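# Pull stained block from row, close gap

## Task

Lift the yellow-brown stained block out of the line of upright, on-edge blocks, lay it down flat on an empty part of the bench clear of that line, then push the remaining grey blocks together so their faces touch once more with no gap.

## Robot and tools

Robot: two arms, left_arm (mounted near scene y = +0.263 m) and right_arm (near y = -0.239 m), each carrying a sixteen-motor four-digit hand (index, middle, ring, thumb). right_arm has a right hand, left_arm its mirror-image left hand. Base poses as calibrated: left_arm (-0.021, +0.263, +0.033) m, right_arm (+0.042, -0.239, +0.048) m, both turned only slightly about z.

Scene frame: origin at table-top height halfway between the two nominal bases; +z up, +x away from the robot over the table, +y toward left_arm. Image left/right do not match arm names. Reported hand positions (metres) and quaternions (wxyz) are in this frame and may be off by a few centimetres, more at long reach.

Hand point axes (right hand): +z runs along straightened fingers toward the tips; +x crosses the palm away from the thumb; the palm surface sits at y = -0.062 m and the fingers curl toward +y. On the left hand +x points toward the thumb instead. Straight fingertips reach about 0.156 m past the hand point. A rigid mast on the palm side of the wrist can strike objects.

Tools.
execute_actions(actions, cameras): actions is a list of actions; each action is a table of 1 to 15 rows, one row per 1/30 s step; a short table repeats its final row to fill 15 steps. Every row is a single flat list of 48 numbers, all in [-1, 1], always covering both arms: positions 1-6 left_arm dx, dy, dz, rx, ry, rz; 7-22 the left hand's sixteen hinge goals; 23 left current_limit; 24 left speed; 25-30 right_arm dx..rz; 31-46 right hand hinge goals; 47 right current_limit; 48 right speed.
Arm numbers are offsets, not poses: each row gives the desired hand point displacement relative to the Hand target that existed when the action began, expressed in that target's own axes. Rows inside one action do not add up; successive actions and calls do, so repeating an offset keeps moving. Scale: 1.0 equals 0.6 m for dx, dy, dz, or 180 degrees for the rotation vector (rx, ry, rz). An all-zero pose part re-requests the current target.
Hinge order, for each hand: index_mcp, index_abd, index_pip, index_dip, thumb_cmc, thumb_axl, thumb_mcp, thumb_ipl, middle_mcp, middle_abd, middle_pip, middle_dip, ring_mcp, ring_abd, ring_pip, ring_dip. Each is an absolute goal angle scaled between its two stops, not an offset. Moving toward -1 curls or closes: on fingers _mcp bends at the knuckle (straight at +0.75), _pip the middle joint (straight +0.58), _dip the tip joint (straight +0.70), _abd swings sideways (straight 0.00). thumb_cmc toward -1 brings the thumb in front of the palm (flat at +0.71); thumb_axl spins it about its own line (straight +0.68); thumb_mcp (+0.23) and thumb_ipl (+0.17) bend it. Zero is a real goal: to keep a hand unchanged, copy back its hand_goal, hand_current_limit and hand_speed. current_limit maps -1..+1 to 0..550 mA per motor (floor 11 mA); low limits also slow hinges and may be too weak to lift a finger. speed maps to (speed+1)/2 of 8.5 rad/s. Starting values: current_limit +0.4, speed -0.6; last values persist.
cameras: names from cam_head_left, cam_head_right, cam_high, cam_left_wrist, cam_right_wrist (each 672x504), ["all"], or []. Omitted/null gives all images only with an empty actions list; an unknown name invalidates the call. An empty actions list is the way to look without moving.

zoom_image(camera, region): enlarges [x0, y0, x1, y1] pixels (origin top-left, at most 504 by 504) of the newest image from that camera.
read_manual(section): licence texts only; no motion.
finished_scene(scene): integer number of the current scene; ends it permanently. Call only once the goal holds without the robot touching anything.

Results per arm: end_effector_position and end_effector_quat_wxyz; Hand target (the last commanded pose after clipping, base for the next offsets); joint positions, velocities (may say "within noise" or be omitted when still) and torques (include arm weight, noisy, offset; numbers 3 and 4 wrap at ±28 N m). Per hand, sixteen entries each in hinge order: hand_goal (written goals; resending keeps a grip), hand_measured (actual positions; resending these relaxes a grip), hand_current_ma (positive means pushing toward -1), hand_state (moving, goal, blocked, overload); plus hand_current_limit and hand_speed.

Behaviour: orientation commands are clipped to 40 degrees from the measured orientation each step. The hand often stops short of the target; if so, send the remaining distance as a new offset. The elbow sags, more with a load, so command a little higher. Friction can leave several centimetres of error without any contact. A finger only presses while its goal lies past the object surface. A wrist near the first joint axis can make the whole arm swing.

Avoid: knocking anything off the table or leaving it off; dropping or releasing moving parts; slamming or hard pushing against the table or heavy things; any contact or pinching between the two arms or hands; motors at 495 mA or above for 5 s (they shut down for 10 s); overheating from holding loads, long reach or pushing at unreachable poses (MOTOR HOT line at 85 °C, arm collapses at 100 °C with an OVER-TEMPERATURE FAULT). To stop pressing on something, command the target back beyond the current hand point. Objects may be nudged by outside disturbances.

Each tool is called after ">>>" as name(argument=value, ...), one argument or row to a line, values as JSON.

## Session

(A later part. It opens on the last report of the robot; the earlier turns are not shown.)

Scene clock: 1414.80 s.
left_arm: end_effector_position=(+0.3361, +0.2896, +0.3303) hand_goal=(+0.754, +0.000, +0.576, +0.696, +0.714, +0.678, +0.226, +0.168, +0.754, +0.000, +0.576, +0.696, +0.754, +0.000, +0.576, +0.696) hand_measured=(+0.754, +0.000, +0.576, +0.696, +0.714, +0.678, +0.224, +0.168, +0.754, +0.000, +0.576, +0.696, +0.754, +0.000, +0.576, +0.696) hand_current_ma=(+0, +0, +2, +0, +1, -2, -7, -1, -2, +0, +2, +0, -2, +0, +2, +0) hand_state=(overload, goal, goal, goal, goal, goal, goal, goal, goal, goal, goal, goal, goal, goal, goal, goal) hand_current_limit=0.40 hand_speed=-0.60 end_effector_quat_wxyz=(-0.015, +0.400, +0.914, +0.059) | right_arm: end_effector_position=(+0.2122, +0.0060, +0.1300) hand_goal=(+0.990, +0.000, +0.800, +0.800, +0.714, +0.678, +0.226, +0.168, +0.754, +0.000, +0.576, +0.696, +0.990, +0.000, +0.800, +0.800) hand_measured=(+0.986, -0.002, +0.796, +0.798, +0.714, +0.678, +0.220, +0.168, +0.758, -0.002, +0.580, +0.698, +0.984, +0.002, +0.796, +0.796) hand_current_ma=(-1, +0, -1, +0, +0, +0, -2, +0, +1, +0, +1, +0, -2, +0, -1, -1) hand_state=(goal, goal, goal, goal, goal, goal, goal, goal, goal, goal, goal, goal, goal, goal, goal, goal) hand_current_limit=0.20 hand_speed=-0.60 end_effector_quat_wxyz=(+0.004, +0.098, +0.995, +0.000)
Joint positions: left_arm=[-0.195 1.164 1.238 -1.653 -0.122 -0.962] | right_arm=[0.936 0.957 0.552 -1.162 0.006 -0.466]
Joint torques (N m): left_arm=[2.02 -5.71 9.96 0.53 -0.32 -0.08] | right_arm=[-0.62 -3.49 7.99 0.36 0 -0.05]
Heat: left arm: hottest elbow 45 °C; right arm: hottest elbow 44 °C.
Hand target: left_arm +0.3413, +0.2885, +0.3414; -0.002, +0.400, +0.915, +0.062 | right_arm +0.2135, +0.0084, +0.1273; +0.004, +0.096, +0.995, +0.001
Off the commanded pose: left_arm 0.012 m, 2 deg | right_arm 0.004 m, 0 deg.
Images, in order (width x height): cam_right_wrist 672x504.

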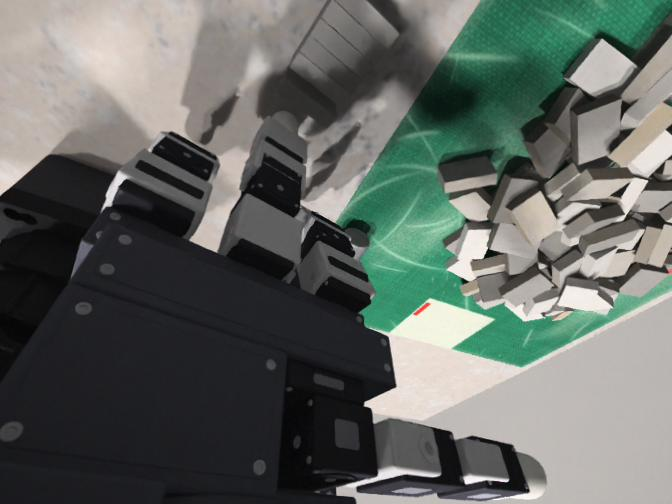

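>>> execute_actions(
  actions=[
    [[0,0,0,0,0,0,0.754,0,0.576,0.696,0.714,0.678,0.226,0.168,0.754,0,0.576,0.696,0.754,0,0.576,0.696,0.4,-0.6,-0.0042,0.0342,-0.01,0,0,0,0.99,0,0.8,0.8,0.714,0.678,0.226,0.168,0.754,0,0.576,0.696,0.99,0,0.8,0.8,0.2,-0.6]],
    [[0,0,0,0,0,0,0.754,0,0.576,0.696,0.714,0.678,0.226,0.168,0.754,0,0.576,0.696,0.754,0,0.576,0.696,0.4,-0.6,0,0.0133,-0.005,0,0,0,0.99,0,0.8,0.8,0.714,0.678,0.226,0.168,0.754,0,0.576,0.696,0.99,0,0.8,0.8,0.2,-0.6]],
  ],
  cameras=["cam_right_wrist"],
)

>>> zoom_image(
  camera="cam_right_wrist",
  region=[240, 40, 360, 160],
)

Scene clock: 1434.20 s.
left_arm: end_effector_position=(+0.3361, +0.2896, +0.3303) hand_goal=(+0.754, +0.000, +0.576, +0.696, +0.714, +0.678, +0.226, +0.168, +0.754, +0.000, +0.576, +0.696, +0.754, +0.000, +0.576, +0.696) hand_measured=(+0.754, +0.000, +0.576, +0.696, +0.714, +0.678, +0.224, +0.168, +0.754, +0.000, +0.576, +0.696, +0.754, +0.000, +0.576, +0.696) hand_current_ma=(+0, +0, +2, +0, +1, -2, -7, -1, -2, +0, +2, +0, -2, +0, +2, +0) hand_state=(overload, goal, goal, goal, goal, goal, goal, goal, goal, goal, goal, goal, goal, goal, goal, goal) hand_current_limit=0.40 hand_speed=-0.60 end_effector_quat_wxyz=(-0.015, +0.400, +0.914, +0.059) | right_arm: end_effector_position=(+0.2141, +0.0201, +0.1274) hand_goal=(+0.990, +0.000, +0.800, +0.800, +0.714, +0.678, +0.226, +0.168, +0.754, +0.000, +0.576, +0.696, +0.990, +0.000, +0.800, +0.800) hand_measured=(+0.986, -0.002, +0.796, +0.798, +0.714, +0.678, +0.220, +0.168, +0.792, +0.006, +0.600, +0.708, +0.984, +0.002, +0.796, +0.796) hand_current_ma=(-1, +0, -1, +0, +0, +0, -2, +0, +43, +1, +19, +6, -2, +0, -1, -1) hand_state=(goal, goal, goal, goal, goal, goal, goal, goal, blocked, goal, blocked, goal, goal, goal, goal, goal) hand_current_limit=0.20 hand_speed=-0.60 end_effector_quat_wxyz=(-0.003, +0.096, +0.995, -0.013)
Joint positions: left_arm=[-0.195 1.164 1.238 -1.653 -0.122 -0.962] | right_arm=[0.968 1.026 0.591 -1.161 0.009 -0.437]
Joint torques (N m): left_arm=[2.02 -5.71 9.92 0.55 -0.32 -0.08] | right_arm=[0.32 -3.84 10.29 0.43 -0.1 0.12]
Heat: left arm: hottest elbow 45 °C; right arm: hottest elbow 44 °C.
Hand target: left_arm +0.3413, +0.2885, +0.3414; -0.002, +0.400, +0.915, +0.062 | right_arm +0.2213, +0.0358, +0.1364; +0.003, +0.096, +0.995, +0.001
Off the commanded pose: left_arm 0.012 m, 2 deg | right_arm 0.019 m, 2 deg.
Images, in order (width x height): cam_right_wrist 672x504.

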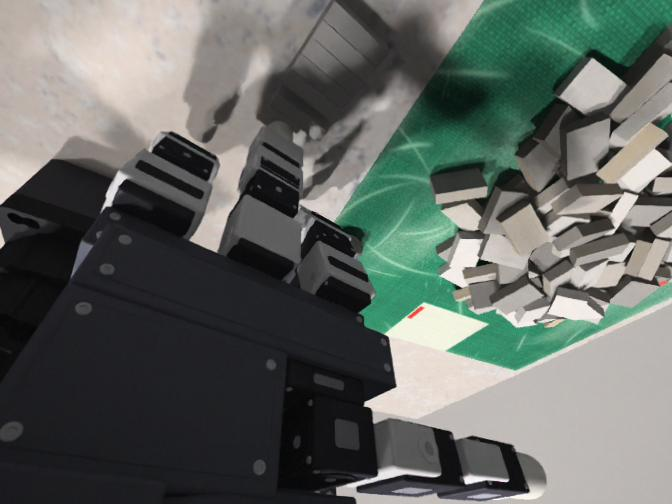

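Scaled by 4.200 from the camera's 672x504 image, which has a finer 960x720 frame.

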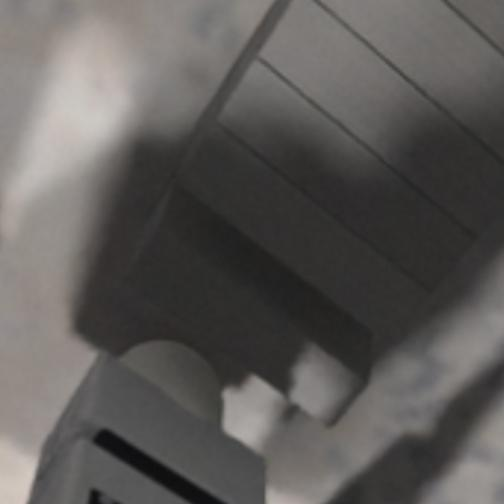

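>>> execute_actions(
  actions=[
    [[0,0,0,0,0,0,0.754,0,0.576,0.696,0.714,0.678,0.226,0.168,0.754,0,0.576,0.696,0.754,0,0.576,0.696,0.4,-0.6,0,0,-0.015,0,0,0,0.99,0,0.8,0.8,0.714,0.678,0.226,0.168,0.754,0,0.576,0.696,0.99,0,0.8,0.8,0.2,-0.6]],
  ],
  cameras=["cam_right_wrist"],
)

>>> zoom_image(
  camera="cam_right_wrist",
  region=[240, 40, 360, 160],
)

Scene clock: 1441.07 s.
left_arm: end_effector_position=(+0.3361, +0.2896, +0.3303) hand_goal=(+0.754, +0.000, +0.576, +0.696, +0.714, +0.678, +0.226, +0.168, +0.754, +0.000, +0.576, +0.696, +0.754, +0.000, +0.576, +0.696) hand_measured=(+0.754, +0.000, +0.576, +0.696, +0.714, +0.678, +0.224, +0.168, +0.754, +0.000, +0.576, +0.696, +0.754, +0.000, +0.576, +0.696) hand_current_ma=(+0, +0, +2, +0, +1, -2, -7, -1, -2, +0, +2, +0, -2, +0, +2, +0) hand_state=(overload, goal, goal, goal, goal, goal, goal, goal, goal, goal, goal, goal, goal, goal, goal, goal) hand_current_limit=0.40 hand_speed=-0.60 end_effector_quat_wxyz=(-0.015, +0.400, +0.914, +0.059) | right_arm: end_effector_position=(+0.2146, +0.0220, +0.1299) hand_goal=(+0.990, +0.000, +0.800, +0.800, +0.714, +0.678, +0.226, +0.168, +0.754, +0.000, +0.576, +0.696, +0.990, +0.000, +0.800, +0.800) hand_measured=(+0.986, -0.002, +0.796, +0.798, +0.714, +0.678, +0.220, +0.168, +0.758, +0.004, +0.580, +0.700, +0.984, +0.002, +0.796, +0.796) hand_current_ma=(-1, +0, -1, +0, +0, +0, -2, +0, +1, +0, +1, +1, -2, +0, -1, -1) hand_state=(goal, goal, goal, goal, goal, goal, goal, goal, goal, goal, goal, goal, goal, goal, goal, goal) hand_current_limit=0.20 hand_speed=-0.60 end_effector_quat_wxyz=(-0.002, +0.095, +0.995, -0.011)
Joint positions: left_arm=[-0.195 1.164 1.238 -1.653 -0.122 -0.962] | right_arm=[0.97 1.026 0.597 -1.165 0.008 -0.437]
Joint torques (N m): left_arm=[2.14 -5.66 9.94 0.55 -0.32 -0.08] | right_arm=[0.21 -4.89 11.15 -0.49 -0.08 0.12]
Heat: left arm: hottest elbow 45 °C; right arm: hottest elbow 44 °C.
Hand target: left_arm +0.3413, +0.2885, +0.3414; -0.002, +0.400, +0.915, +0.062 | right_arm +0.2213, +0.0358, +0.1454; +0.003, +0.096, +0.995, +0.001
Off the commanded pose: left_arm 0.012 m, 2 deg | right_arm 0.022 m, 2 deg.
Images, in order (width x height): cam_right_wrist 672x504.

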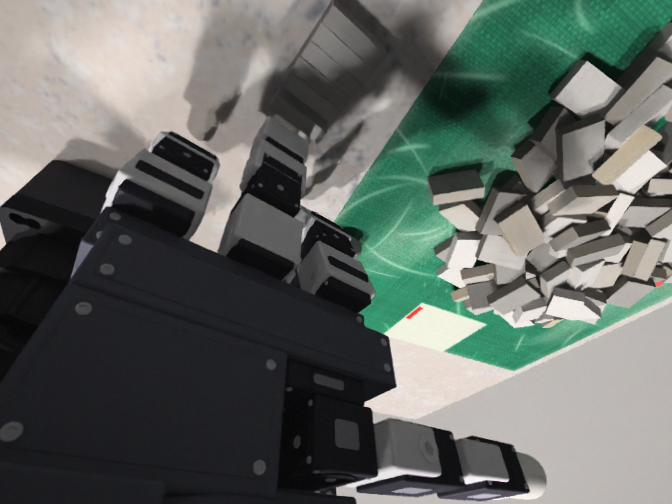

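Scaled by 4.200 from the camera's 672x504 image, which has a finer 960x720 frame.

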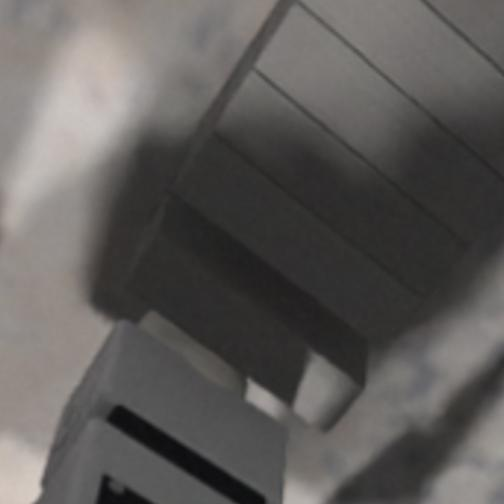

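>>> execute_actions(
  actions=[
    [[0,0,0,0,0,0,0.754,0,0.576,0.696,0.714,0.678,0.226,0.168,0.754,0,0.576,0.696,0.754,0,0.576,0.696,0.4,-0.6,0,0,0,0,0,0,0.99,0,0.8,0.8,0.714,0.678,0.226,0.168,0.7,0,0.576,0.696,0.99,0,0.8,0.8,0.2,-0.9]],
    [[0,0,0,0,0,0,0.754,0,0.576,0.696,0.714,0.678,0.226,0.168,0.754,0,0.576,0.696,0.754,0,0.576,0.696,0.4,-0.6,0,0,0,0,0,0,0.99,0,0.8,0.8,0.714,0.678,0.226,0.168,0.66,0,0.576,0.696,0.99,0,0.8,0.8,0.2,-0.9]],
  ],
  cameras=["cam_right_wrist"],
)

>>> zoom_image(
  camera="cam_right_wrist",
  region=[240, 40, 360, 160],
)

Scene clock: 1452.17 s.
left_arm: end_effector_position=(+0.3361, +0.2896, +0.3303) hand_goal=(+0.754, +0.000, +0.576, +0.696, +0.714, +0.678, +0.226, +0.168, +0.754, +0.000, +0.576, +0.696, +0.754, +0.000, +0.576, +0.696) hand_measured=(+0.754, +0.000, +0.576, +0.696, +0.714, +0.678, +0.224, +0.168, +0.754, +0.000, +0.576, +0.696, +0.754, +0.000, +0.576, +0.696) hand_current_ma=(+0, +0, +2, +0, +1, -2, -7, -1, -2, +0, +2, +0, -2, +0, +2, +0) hand_state=(overload, goal, goal, goal, goal, goal, goal, goal, goal, goal, goal, goal, goal, goal, goal, goal) hand_current_limit=0.40 hand_speed=-0.60 end_effector_quat_wxyz=(-0.015, +0.400, +0.914, +0.059) | right_arm: end_effector_position=(+0.2138, +0.0205, +0.1293) hand_goal=(+0.990, +0.000, +0.800, +0.800, +0.714, +0.678, +0.226, +0.168, +0.660, +0.000, +0.576, +0.696, +0.990, +0.000, +0.800, +0.800) hand_measured=(+0.986, -0.002, +0.796, +0.798, +0.714, +0.678, +0.220, +0.168, +0.722, +0.004, +0.590, +0.702, +0.984, +0.002, +0.796, +0.796) hand_current_ma=(-1, +0, -1, +0, +0, +0, -2, +0, +102, +1, +8, +1, -2, +0, -1, -1) hand_state=(goal, goal, goal, goal, goal, goal, goal, goal, blocked, goal, goal, goal, goal, goal, goal, goal) hand_current_limit=0.20 hand_speed=-0.90 end_effector_quat_wxyz=(-0.004, +0.096, +0.995, -0.014)
Joint positions: left_arm=[-0.195 1.164 1.238 -1.653 -0.122 -0.962] | right_arm=[0.97 1.026 0.597 -1.171 0.009 -0.436]
Joint torques (N m): left_arm=[2.08 -5.71 9.94 0.55 -0.33 -0.08] | right_arm=[0.15 -4.95 11.19 -0.25 -0.1 0.11]
Heat: left arm: hottest elbow 45 °C; right arm: hottest elbow 45 °C.
Hand target: left_arm +0.3413, +0.2885, +0.3414; -0.002, +0.400, +0.915, +0.062 | right_arm +0.2214, +0.0358, +0.1454; +0.004, +0.096, +0.995, +0.001
Off the commanded pose: left_arm 0.012 m, 2 deg | right_arm 0.023 m, 2 deg.
Images, in order (width x height): cam_right_wrist 672x504.

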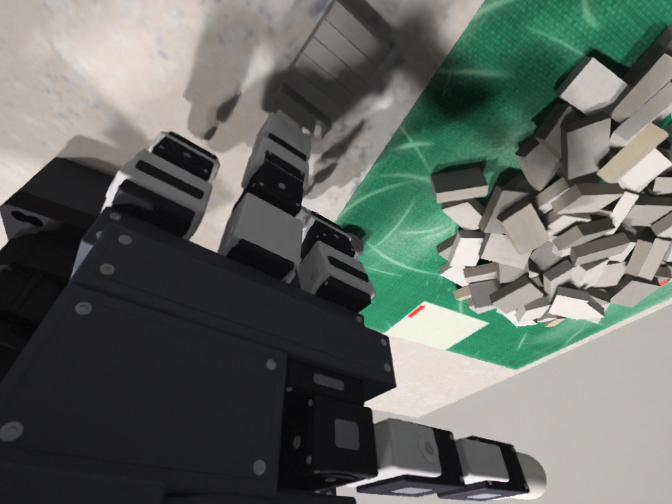

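Scaled by 4.200 from the camera's 672x504 image, which has a finer 960x720 frame.

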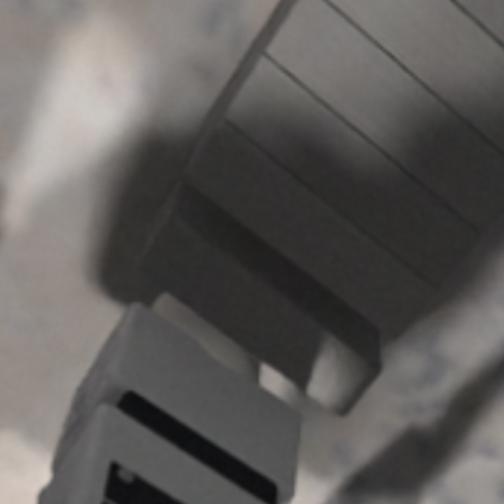

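>>> execute_actions(
  actions=[
    [[0,0,0,0,0,0,0.754,0,0.576,0.696,0.714,0.678,0.226,0.168,0.754,0,0.576,0.696,0.754,0,0.576,0.696,0.4,-0.6,0,0.005,-0.005,0,0,0,0.99,0,0.8,0.8,0.714,0.678,0.226,0.168,0.63,0,0.576,0.696,0.99,0,0.8,0.8,0.2,-0.9]],
    [[0,0,0,0,0,0,0.754,0,0.576,0.696,0.714,0.678,0.226,0.168,0.754,0,0.576,0.696,0.754,0,0.576,0.696,0.4,-0.6,0,0,0,0,0,0,0.99,0,0.8,0.8,0.714,0.678,0.226,0.168,0.6,0,0.576,0.696,0.99,0,0.8,0.8,0.2,-0.9]],
  ],
  cameras=["cam_right_wrist"],
)

>>> zoom_image(
  camera="cam_right_wrist",
  region=[240, 40, 360, 160],
)

Scene clock: 1463.40 s.
left_arm: end_effector_position=(+0.3361, +0.2896, +0.3303) hand_goal=(+0.754, +0.000, +0.576, +0.696, +0.714, +0.678, +0.226, +0.168, +0.754, +0.000, +0.576, +0.696, +0.754, +0.000, +0.576, +0.696) hand_measured=(+0.754, +0.000, +0.576, +0.696, +0.714, +0.678, +0.224, +0.168, +0.754, +0.000, +0.576, +0.696, +0.754, +0.000, +0.576, +0.696) hand_current_ma=(+0, +0, +2, +0, +1, -2, -7, -1, -2, +0, +2, +0, -2, +0, +2, +0) hand_state=(overload, goal, goal, goal, goal, goal, goal, goal, goal, goal, goal, goal, goal, goal, goal, goal) hand_current_limit=0.40 hand_speed=-0.60 end_effector_quat_wxyz=(-0.015, +0.400, +0.914, +0.059) | right_arm: end_effector_position=(+0.2139, +0.0213, +0.1315) hand_goal=(+0.990, +0.000, +0.800, +0.800, +0.714, +0.678, +0.226, +0.168, +0.600, +0.000, +0.576, +0.696, +0.990, +0.000, +0.800, +0.800) hand_measured=(+0.986, -0.002, +0.796, +0.798, +0.714, +0.678, +0.220, +0.168, +0.674, +0.006, +0.596, +0.704, +0.984, +0.002, +0.796, +0.796) hand_current_ma=(-1, +0, -1, +0, +0, +0, -2, +0, +140, +1, +13, +3, -2, +0, -1, -1) hand_state=(goal, goal, goal, goal, goal, goal, goal, goal, blocked, goal, goal, goal, goal, goal, goal, goal) hand_current_limit=0.20 hand_speed=-0.90 end_effector_quat_wxyz=(-0.004, +0.097, +0.995, -0.015)
Joint positions: left_arm=[-0.195 1.164 1.238 -1.653 -0.122 -0.962] | right_arm=[0.973 1.026 0.604 -1.179 0.009 -0.431]
Joint torques (N m): left_arm=[2.08 -5.66 9.91 0.55 -0.32 -0.08] | right_arm=[0.38 -4.48 11.54 -0.27 -0.11 0.11]
Heat: left arm: hottest elbow 45 °C; right arm: hottest elbow 46 °C.
Hand target: left_arm +0.3413, +0.2885, +0.3414; -0.002, +0.400, +0.915, +0.062 | right_arm +0.2219, +0.0387, +0.1484; +0.003, +0.096, +0.995, +0.001
Off the commanded pose: left_arm 0.012 m, 2 deg | right_arm 0.026 m, 2 deg.
Images, in order (width x height): cam_right_wrist 672x504.

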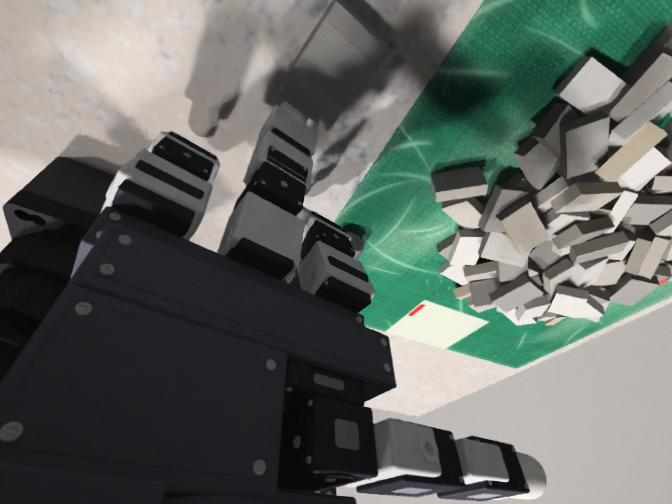

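Scaled by 4.200 from the camera's 672x504 image, which has a finer 960x720 frame.

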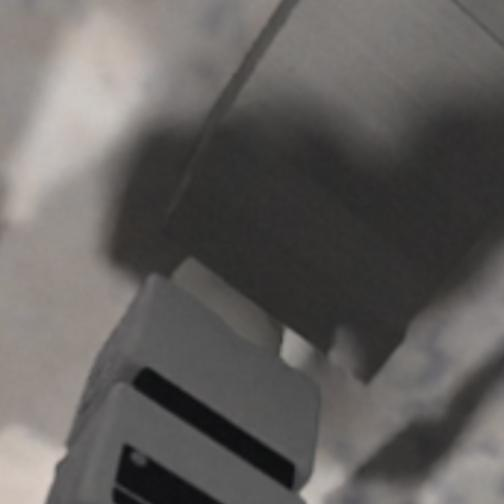

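>>> execute_actions(
  actions=[
    [[0,0,0,0,0,0,0.754,0,0.576,0.696,0.714,0.678,0.226,0.168,0.754,0,0.576,0.696,0.754,0,0.576,0.696,0.4,-0.6,0,0,0,0,0,0,0.99,0,0.8,0.8,0.714,0.678,0.226,0.168,0.7,0,0.576,0.696,0.99,0,0.8,0.8,0.2,-0.93]],
    [[0,0,0,0,0,0,0.754,0,0.576,0.696,0.714,0.678,0.226,0.168,0.754,0,0.576,0.696,0.754,0,0.576,0.696,0.4,-0.6,0,0,0,0,0,0,0.99,0,0.8,0.8,0.714,0.678,0.226,0.168,0.9,0,0.576,0.696,0.99,0,0.8,0.8,0.2,-0.8]],
    [[0,0,0,0,0,0,0.754,0,0.576,0.696,0.714,0.678,0.226,0.168,0.754,0,0.576,0.696,0.754,0,0.576,0.696,0.4,-0.6,0,0,0,0,0,0,0.99,0,0.8,0.8,0.714,0.678,0.226,0.168,0.99,0,0.7,0.75,0.99,0,0.8,0.8,0.2,-0.7]],
  ],
  cameras=["cam_right_wrist"],
)

>>> zoom_image(
  camera="cam_right_wrist",
  region=[240, 0, 400, 140],
)

Scene clock: 1475.37 s.
left_arm: end_effector_position=(+0.3361, +0.2896, +0.3303) hand_goal=(+0.754, +0.000, +0.576, +0.696, +0.714, +0.678, +0.226, +0.168, +0.754, +0.000, +0.576, +0.696, +0.754, +0.000, +0.576, +0.696) hand_measured=(+0.754, +0.000, +0.576, +0.696, +0.714, +0.678, +0.224, +0.168, +0.754, +0.000, +0.576, +0.696, +0.754, +0.000, +0.576, +0.696) hand_current_ma=(+0, +0, +2, +0, +1, -2, -7, -1, -2, +0, +2, +0, -2, +0, +2, +0) hand_state=(overload, goal, goal, goal, goal, goal, goal, goal, goal, goal, goal, goal, goal, goal, goal, goal) hand_current_limit=0.40 hand_speed=-0.60 end_effector_quat_wxyz=(-0.015, +0.400, +0.914, +0.059) | right_arm: end_effector_position=(+0.2144, +0.0234, +0.1336) hand_goal=(+0.990, +0.000, +0.800, +0.800, +0.714, +0.678, +0.226, +0.168, +0.990, +0.000, +0.700, +0.750, +0.990, +0.000, +0.800, +0.800) hand_measured=(+0.986, -0.002, +0.796, +0.798, +0.714, +0.678, +0.220, +0.168, +0.980, +0.004, +0.694, +0.748, +0.984, +0.002, +0.796, +0.796) hand_current_ma=(-1, +0, -1, +0, +0, +0, -2, +0, -5, +0, -1, +0, -2, +0, -1, -1) hand_state=(goal, goal, goal, goal, goal, goal, goal, goal, goal, goal, goal, goal, goal, goal, goal, goal) hand_current_limit=0.20 hand_speed=-0.70 end_effector_quat_wxyz=(-0.003, +0.096, +0.995, -0.013)
Joint positions: left_arm=[-0.195 1.164 1.238 -1.653 -0.122 -0.962] | right_arm=[0.975 1.026 0.609 -1.179 0.008 -0.431]
Joint torques (N m): left_arm=[2.2 -5.6 9.95 0.57 -0.33 -0.09] | right_arm=[0.26 -4.54 11.19 -0.29 -0.07 0.12]
Heat: left arm: hottest elbow 45 °C; right arm: hottest elbow 47 °C.
Hand target: left_arm +0.3413, +0.2885, +0.3414; -0.002, +0.400, +0.915, +0.062 | right_arm +0.2219, +0.0388, +0.1484; +0.003, +0.096, +0.995, +0.001
Off the commanded pose: left_arm 0.012 m, 2 deg | right_arm 0.023 m, 2 deg.
Images, in order (width x height): cam_right_wrist 672x504.

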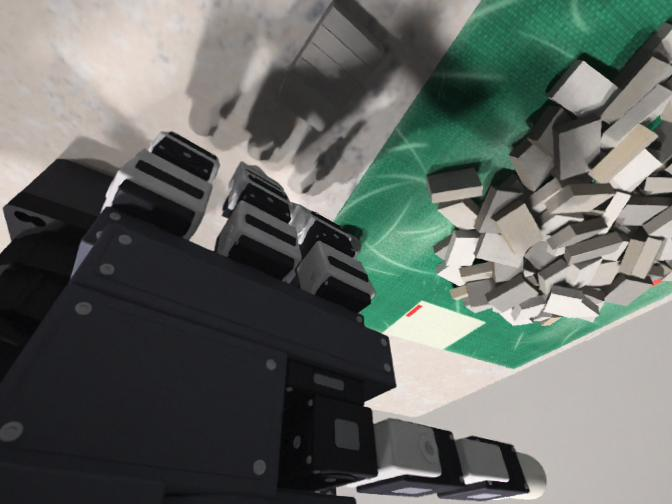

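Scaled by 3.150 from the camera's 672x504 image, which has a finer 960x720 frame.

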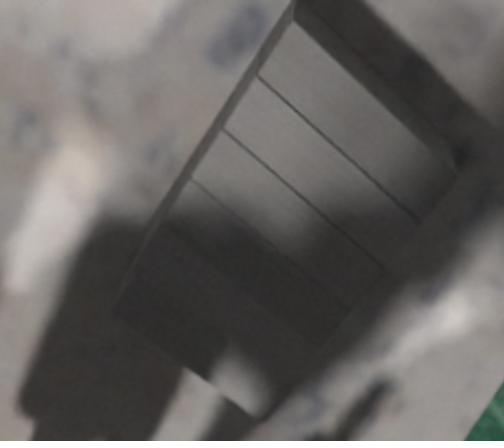

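>>> execute_actions(
  actions=[
    [[0,0,0,0,0,0,0.754,0,0.576,0.696,0.714,0.678,0.226,0.168,0.754,0,0.576,0.696,0.754,0,0.576,0.696,0.4,-0.6,0,0,-0.1,0,0,0,0.99,0,0.8,0.8,0.714,0.678,0.226,0.168,0.99,0,0.8,0.8,0.99,0,0.8,0.8,0.2,-0.7]],
    [[0,0,0,0,0,0,0.754,0,0.576,0.696,0.714,0.678,0.226,0.168,0.754,0,0.576,0.696,0.754,0,0.576,0.696,0.4,-0.6,-0.05,-0.1,-0.09,0,0,-0.06,0.99,0,0.8,0.8,0.714,0.678,0.226,0.168,0.99,0,0.8,0.8,0.99,0,0.8,0.8,0.2,-0.7]],
    [[0,0,0,0,0,0,0.754,0,0.576,0.696,0.714,0.678,0.226,0.168,0.754,0,0.576,0.696,0.754,0,0.576,0.696,0.4,-0.6,-0.06,-0.1,-0.02,0,0,0.06,0.99,0,0.8,0.8,0.714,0.678,0.226,0.168,0.99,0,0.8,0.8,0.99,0,0.8,0.8,0.2,-0.7]],
  ],
  cameras=["all"],
)

>>> zoom_image(
  camera="cam_left_wrist",
  region=[500, 110, 672, 210],
)

>>> zoom_image(
  camera="cam_head_left",
  region=[350, 400, 480, 460],
)

>>> zoom_image(
  camera="cam_right_wrist",
  region=[240, 0, 400, 140],
)

Scene clock: 1486.93 s.
left_arm: end_effector_position=(+0.3361, +0.2896, +0.3303) hand_goal=(+0.754, +0.000, +0.576, +0.696, +0.714, +0.678, +0.226, +0.168, +0.754, +0.000, +0.576, +0.696, +0.754, +0.000, +0.576, +0.696) hand_measured=(+0.754, +0.000, +0.576, +0.696, +0.714, +0.678, +0.224, +0.168, +0.754, +0.000, +0.576, +0.696, +0.754, +0.000, +0.576, +0.696) hand_current_ma=(+0, +0, +2, +0, +1, -2, -7, -1, -2, +0, +2, +0, -2, +0, +2, +0) hand_state=(overload, goal, goal, goal, goal, goal, goal, goal, goal, goal, goal, goal, goal, goal, goal, goal) hand_current_limit=0.40 hand_speed=-0.60 end_effector_quat_wxyz=(-0.015, +0.400, +0.914, +0.059) | right_arm: end_effector_position=(+0.2689, -0.0923, +0.2535) hand_goal=(+0.990, +0.000, +0.800, +0.800, +0.714, +0.678, +0.226, +0.168, +0.990, +0.000, +0.800, +0.800, +0.990, +0.000, +0.800, +0.800) hand_measured=(+0.984, -0.002, +0.796, +0.798, +0.714, +0.678, +0.220, +0.168, +0.984, +0.002, +0.796, +0.798, +0.982, +0.000, +0.796, +0.796) hand_current_ma=(-2, +0, -1, +0, +0, +0, -2, +0, -2, +0, -1, +0, -3, +0, -1, -1) hand_state=(goal, goal, goal, goal, goal, goal, goal, goal, goal, goal, goal, goal, goal, goal, goal, goal) hand_current_limit=0.20 hand_speed=-0.70 end_effector_quat_wxyz=(-0.013, +0.106, +0.994, -0.009)
Joint positions: left_arm=[-0.195 1.164 1.238 -1.653 -0.122 -0.962] | right_arm=[0.384 0.855 0.839 -1.586 0.005 -1.004]
Joint torques (N m): left_arm=[2.02 -5.71 9.94 0.53 -0.33 -0.08] | right_arm=[0.15 -4.19 12.41 -0.57 -0.09 -0.08]
Heat: left arm: hottest elbow 45 °C; right arm: hottest elbow 47 °C.
Hand target: left_arm +0.3413, +0.2885, +0.3414; -0.002, +0.400, +0.915, +0.062 | right_arm +0.2749, -0.0861, +0.2747; +0.004, +0.096, +0.995, +0.001
Off the commanded pose: left_arm 0.012 m, 2 deg | right_arm 0.023 m, 2 deg.

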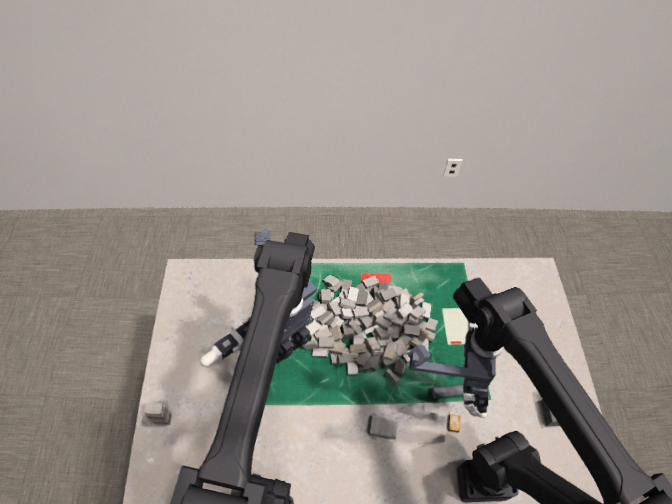

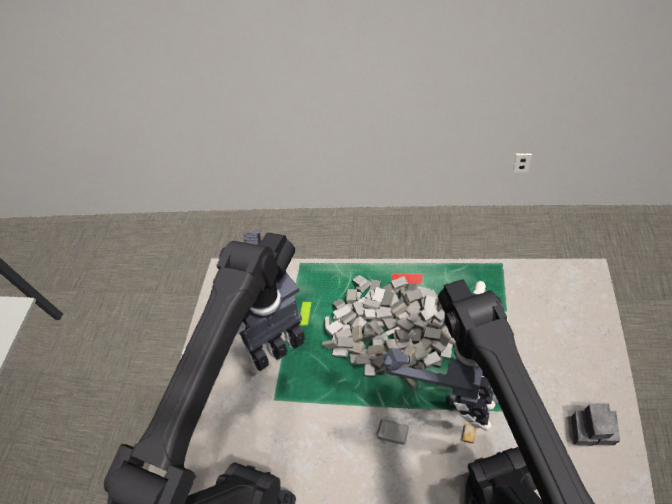

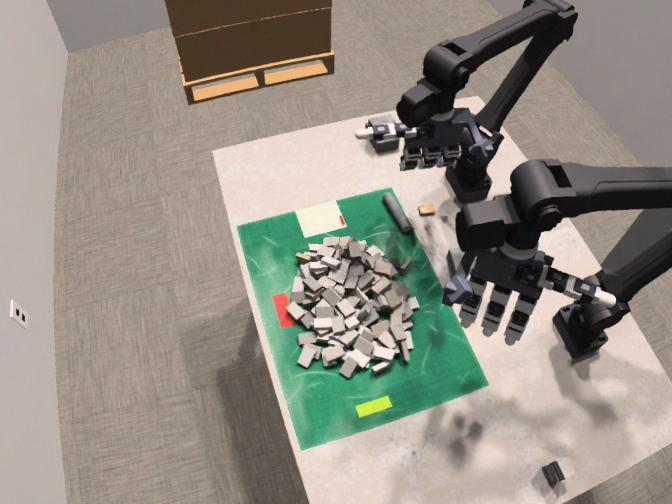

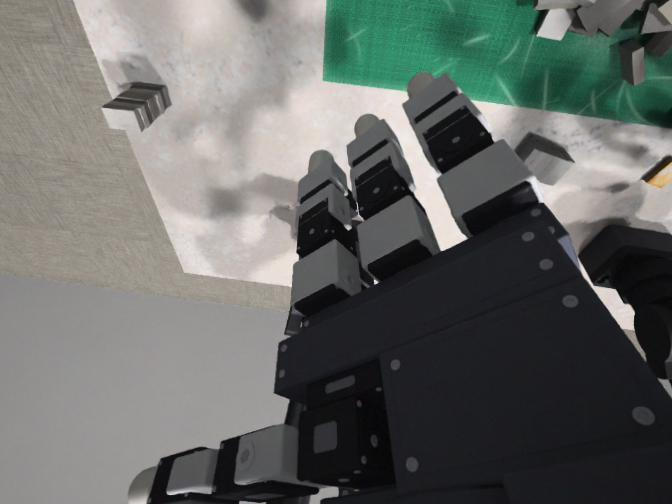

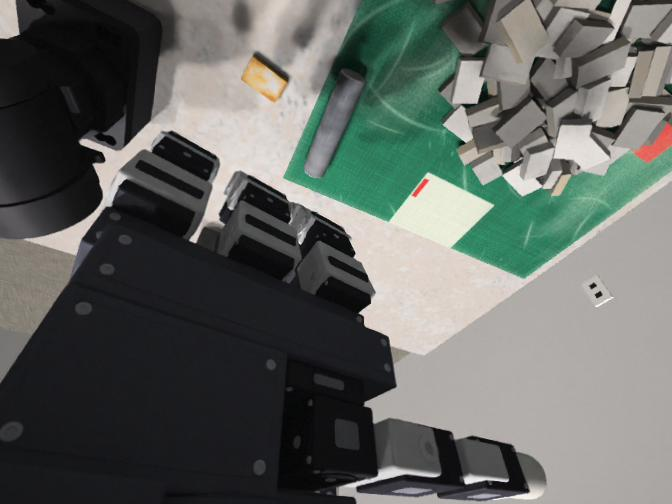

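Scaled by 2.930 from the camera's 672x504 image, which has a finer 960x720 frame.

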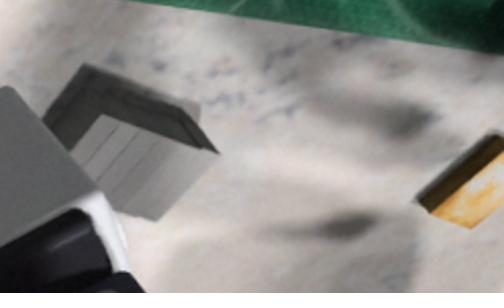

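Scaled by 3.877 from the camera's 672x504 image, which has a finer 960x720 frame.

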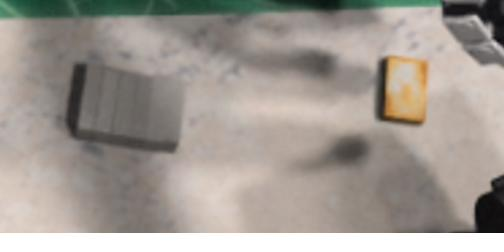

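Scaled by 3.150 from the camera's 672x504 image, which has a finer 960x720 frame.

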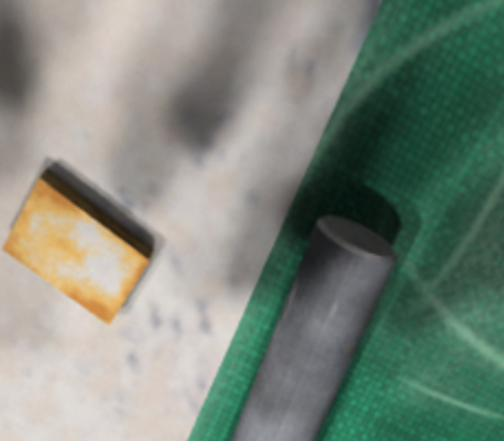

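>>> zoom_image(
  camera="cam_head_left",
  region=[360, 405, 410, 445],
)

>>> zoom_image(
  camera="cam_head_right",
  region=[370, 410, 420, 450],
)

>>> zoom_image(
  camera="cam_left_wrist",
  region=[510, 120, 590, 190],
)

Scaled by 10.080 from the camera's 672x504 image, which has a finer 960x720 frame.

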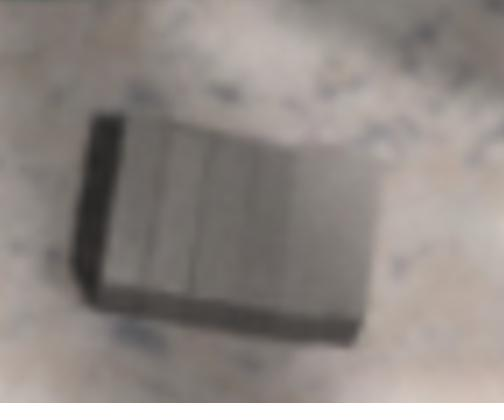

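Scaled by 10.080 from the camera's 672x504 image, which has a finer 960x720 frame.

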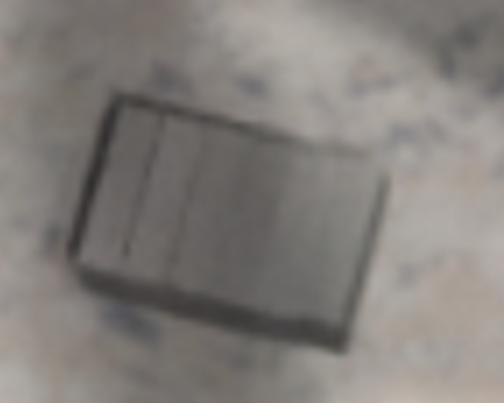

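Scaled by 6.300 from the camera's 672x504 image, which has a finer 960x720 frame.

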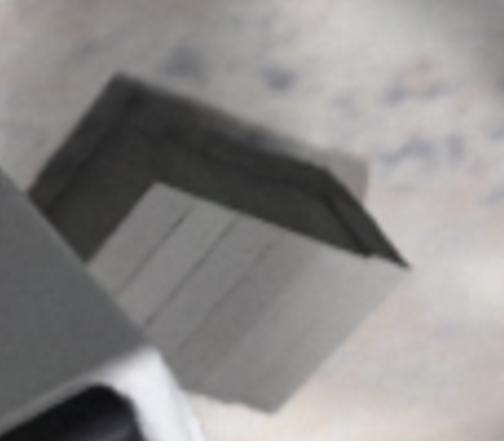

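>>> finished_scene(
  scene=1,
)

The scene is finished: the task was done.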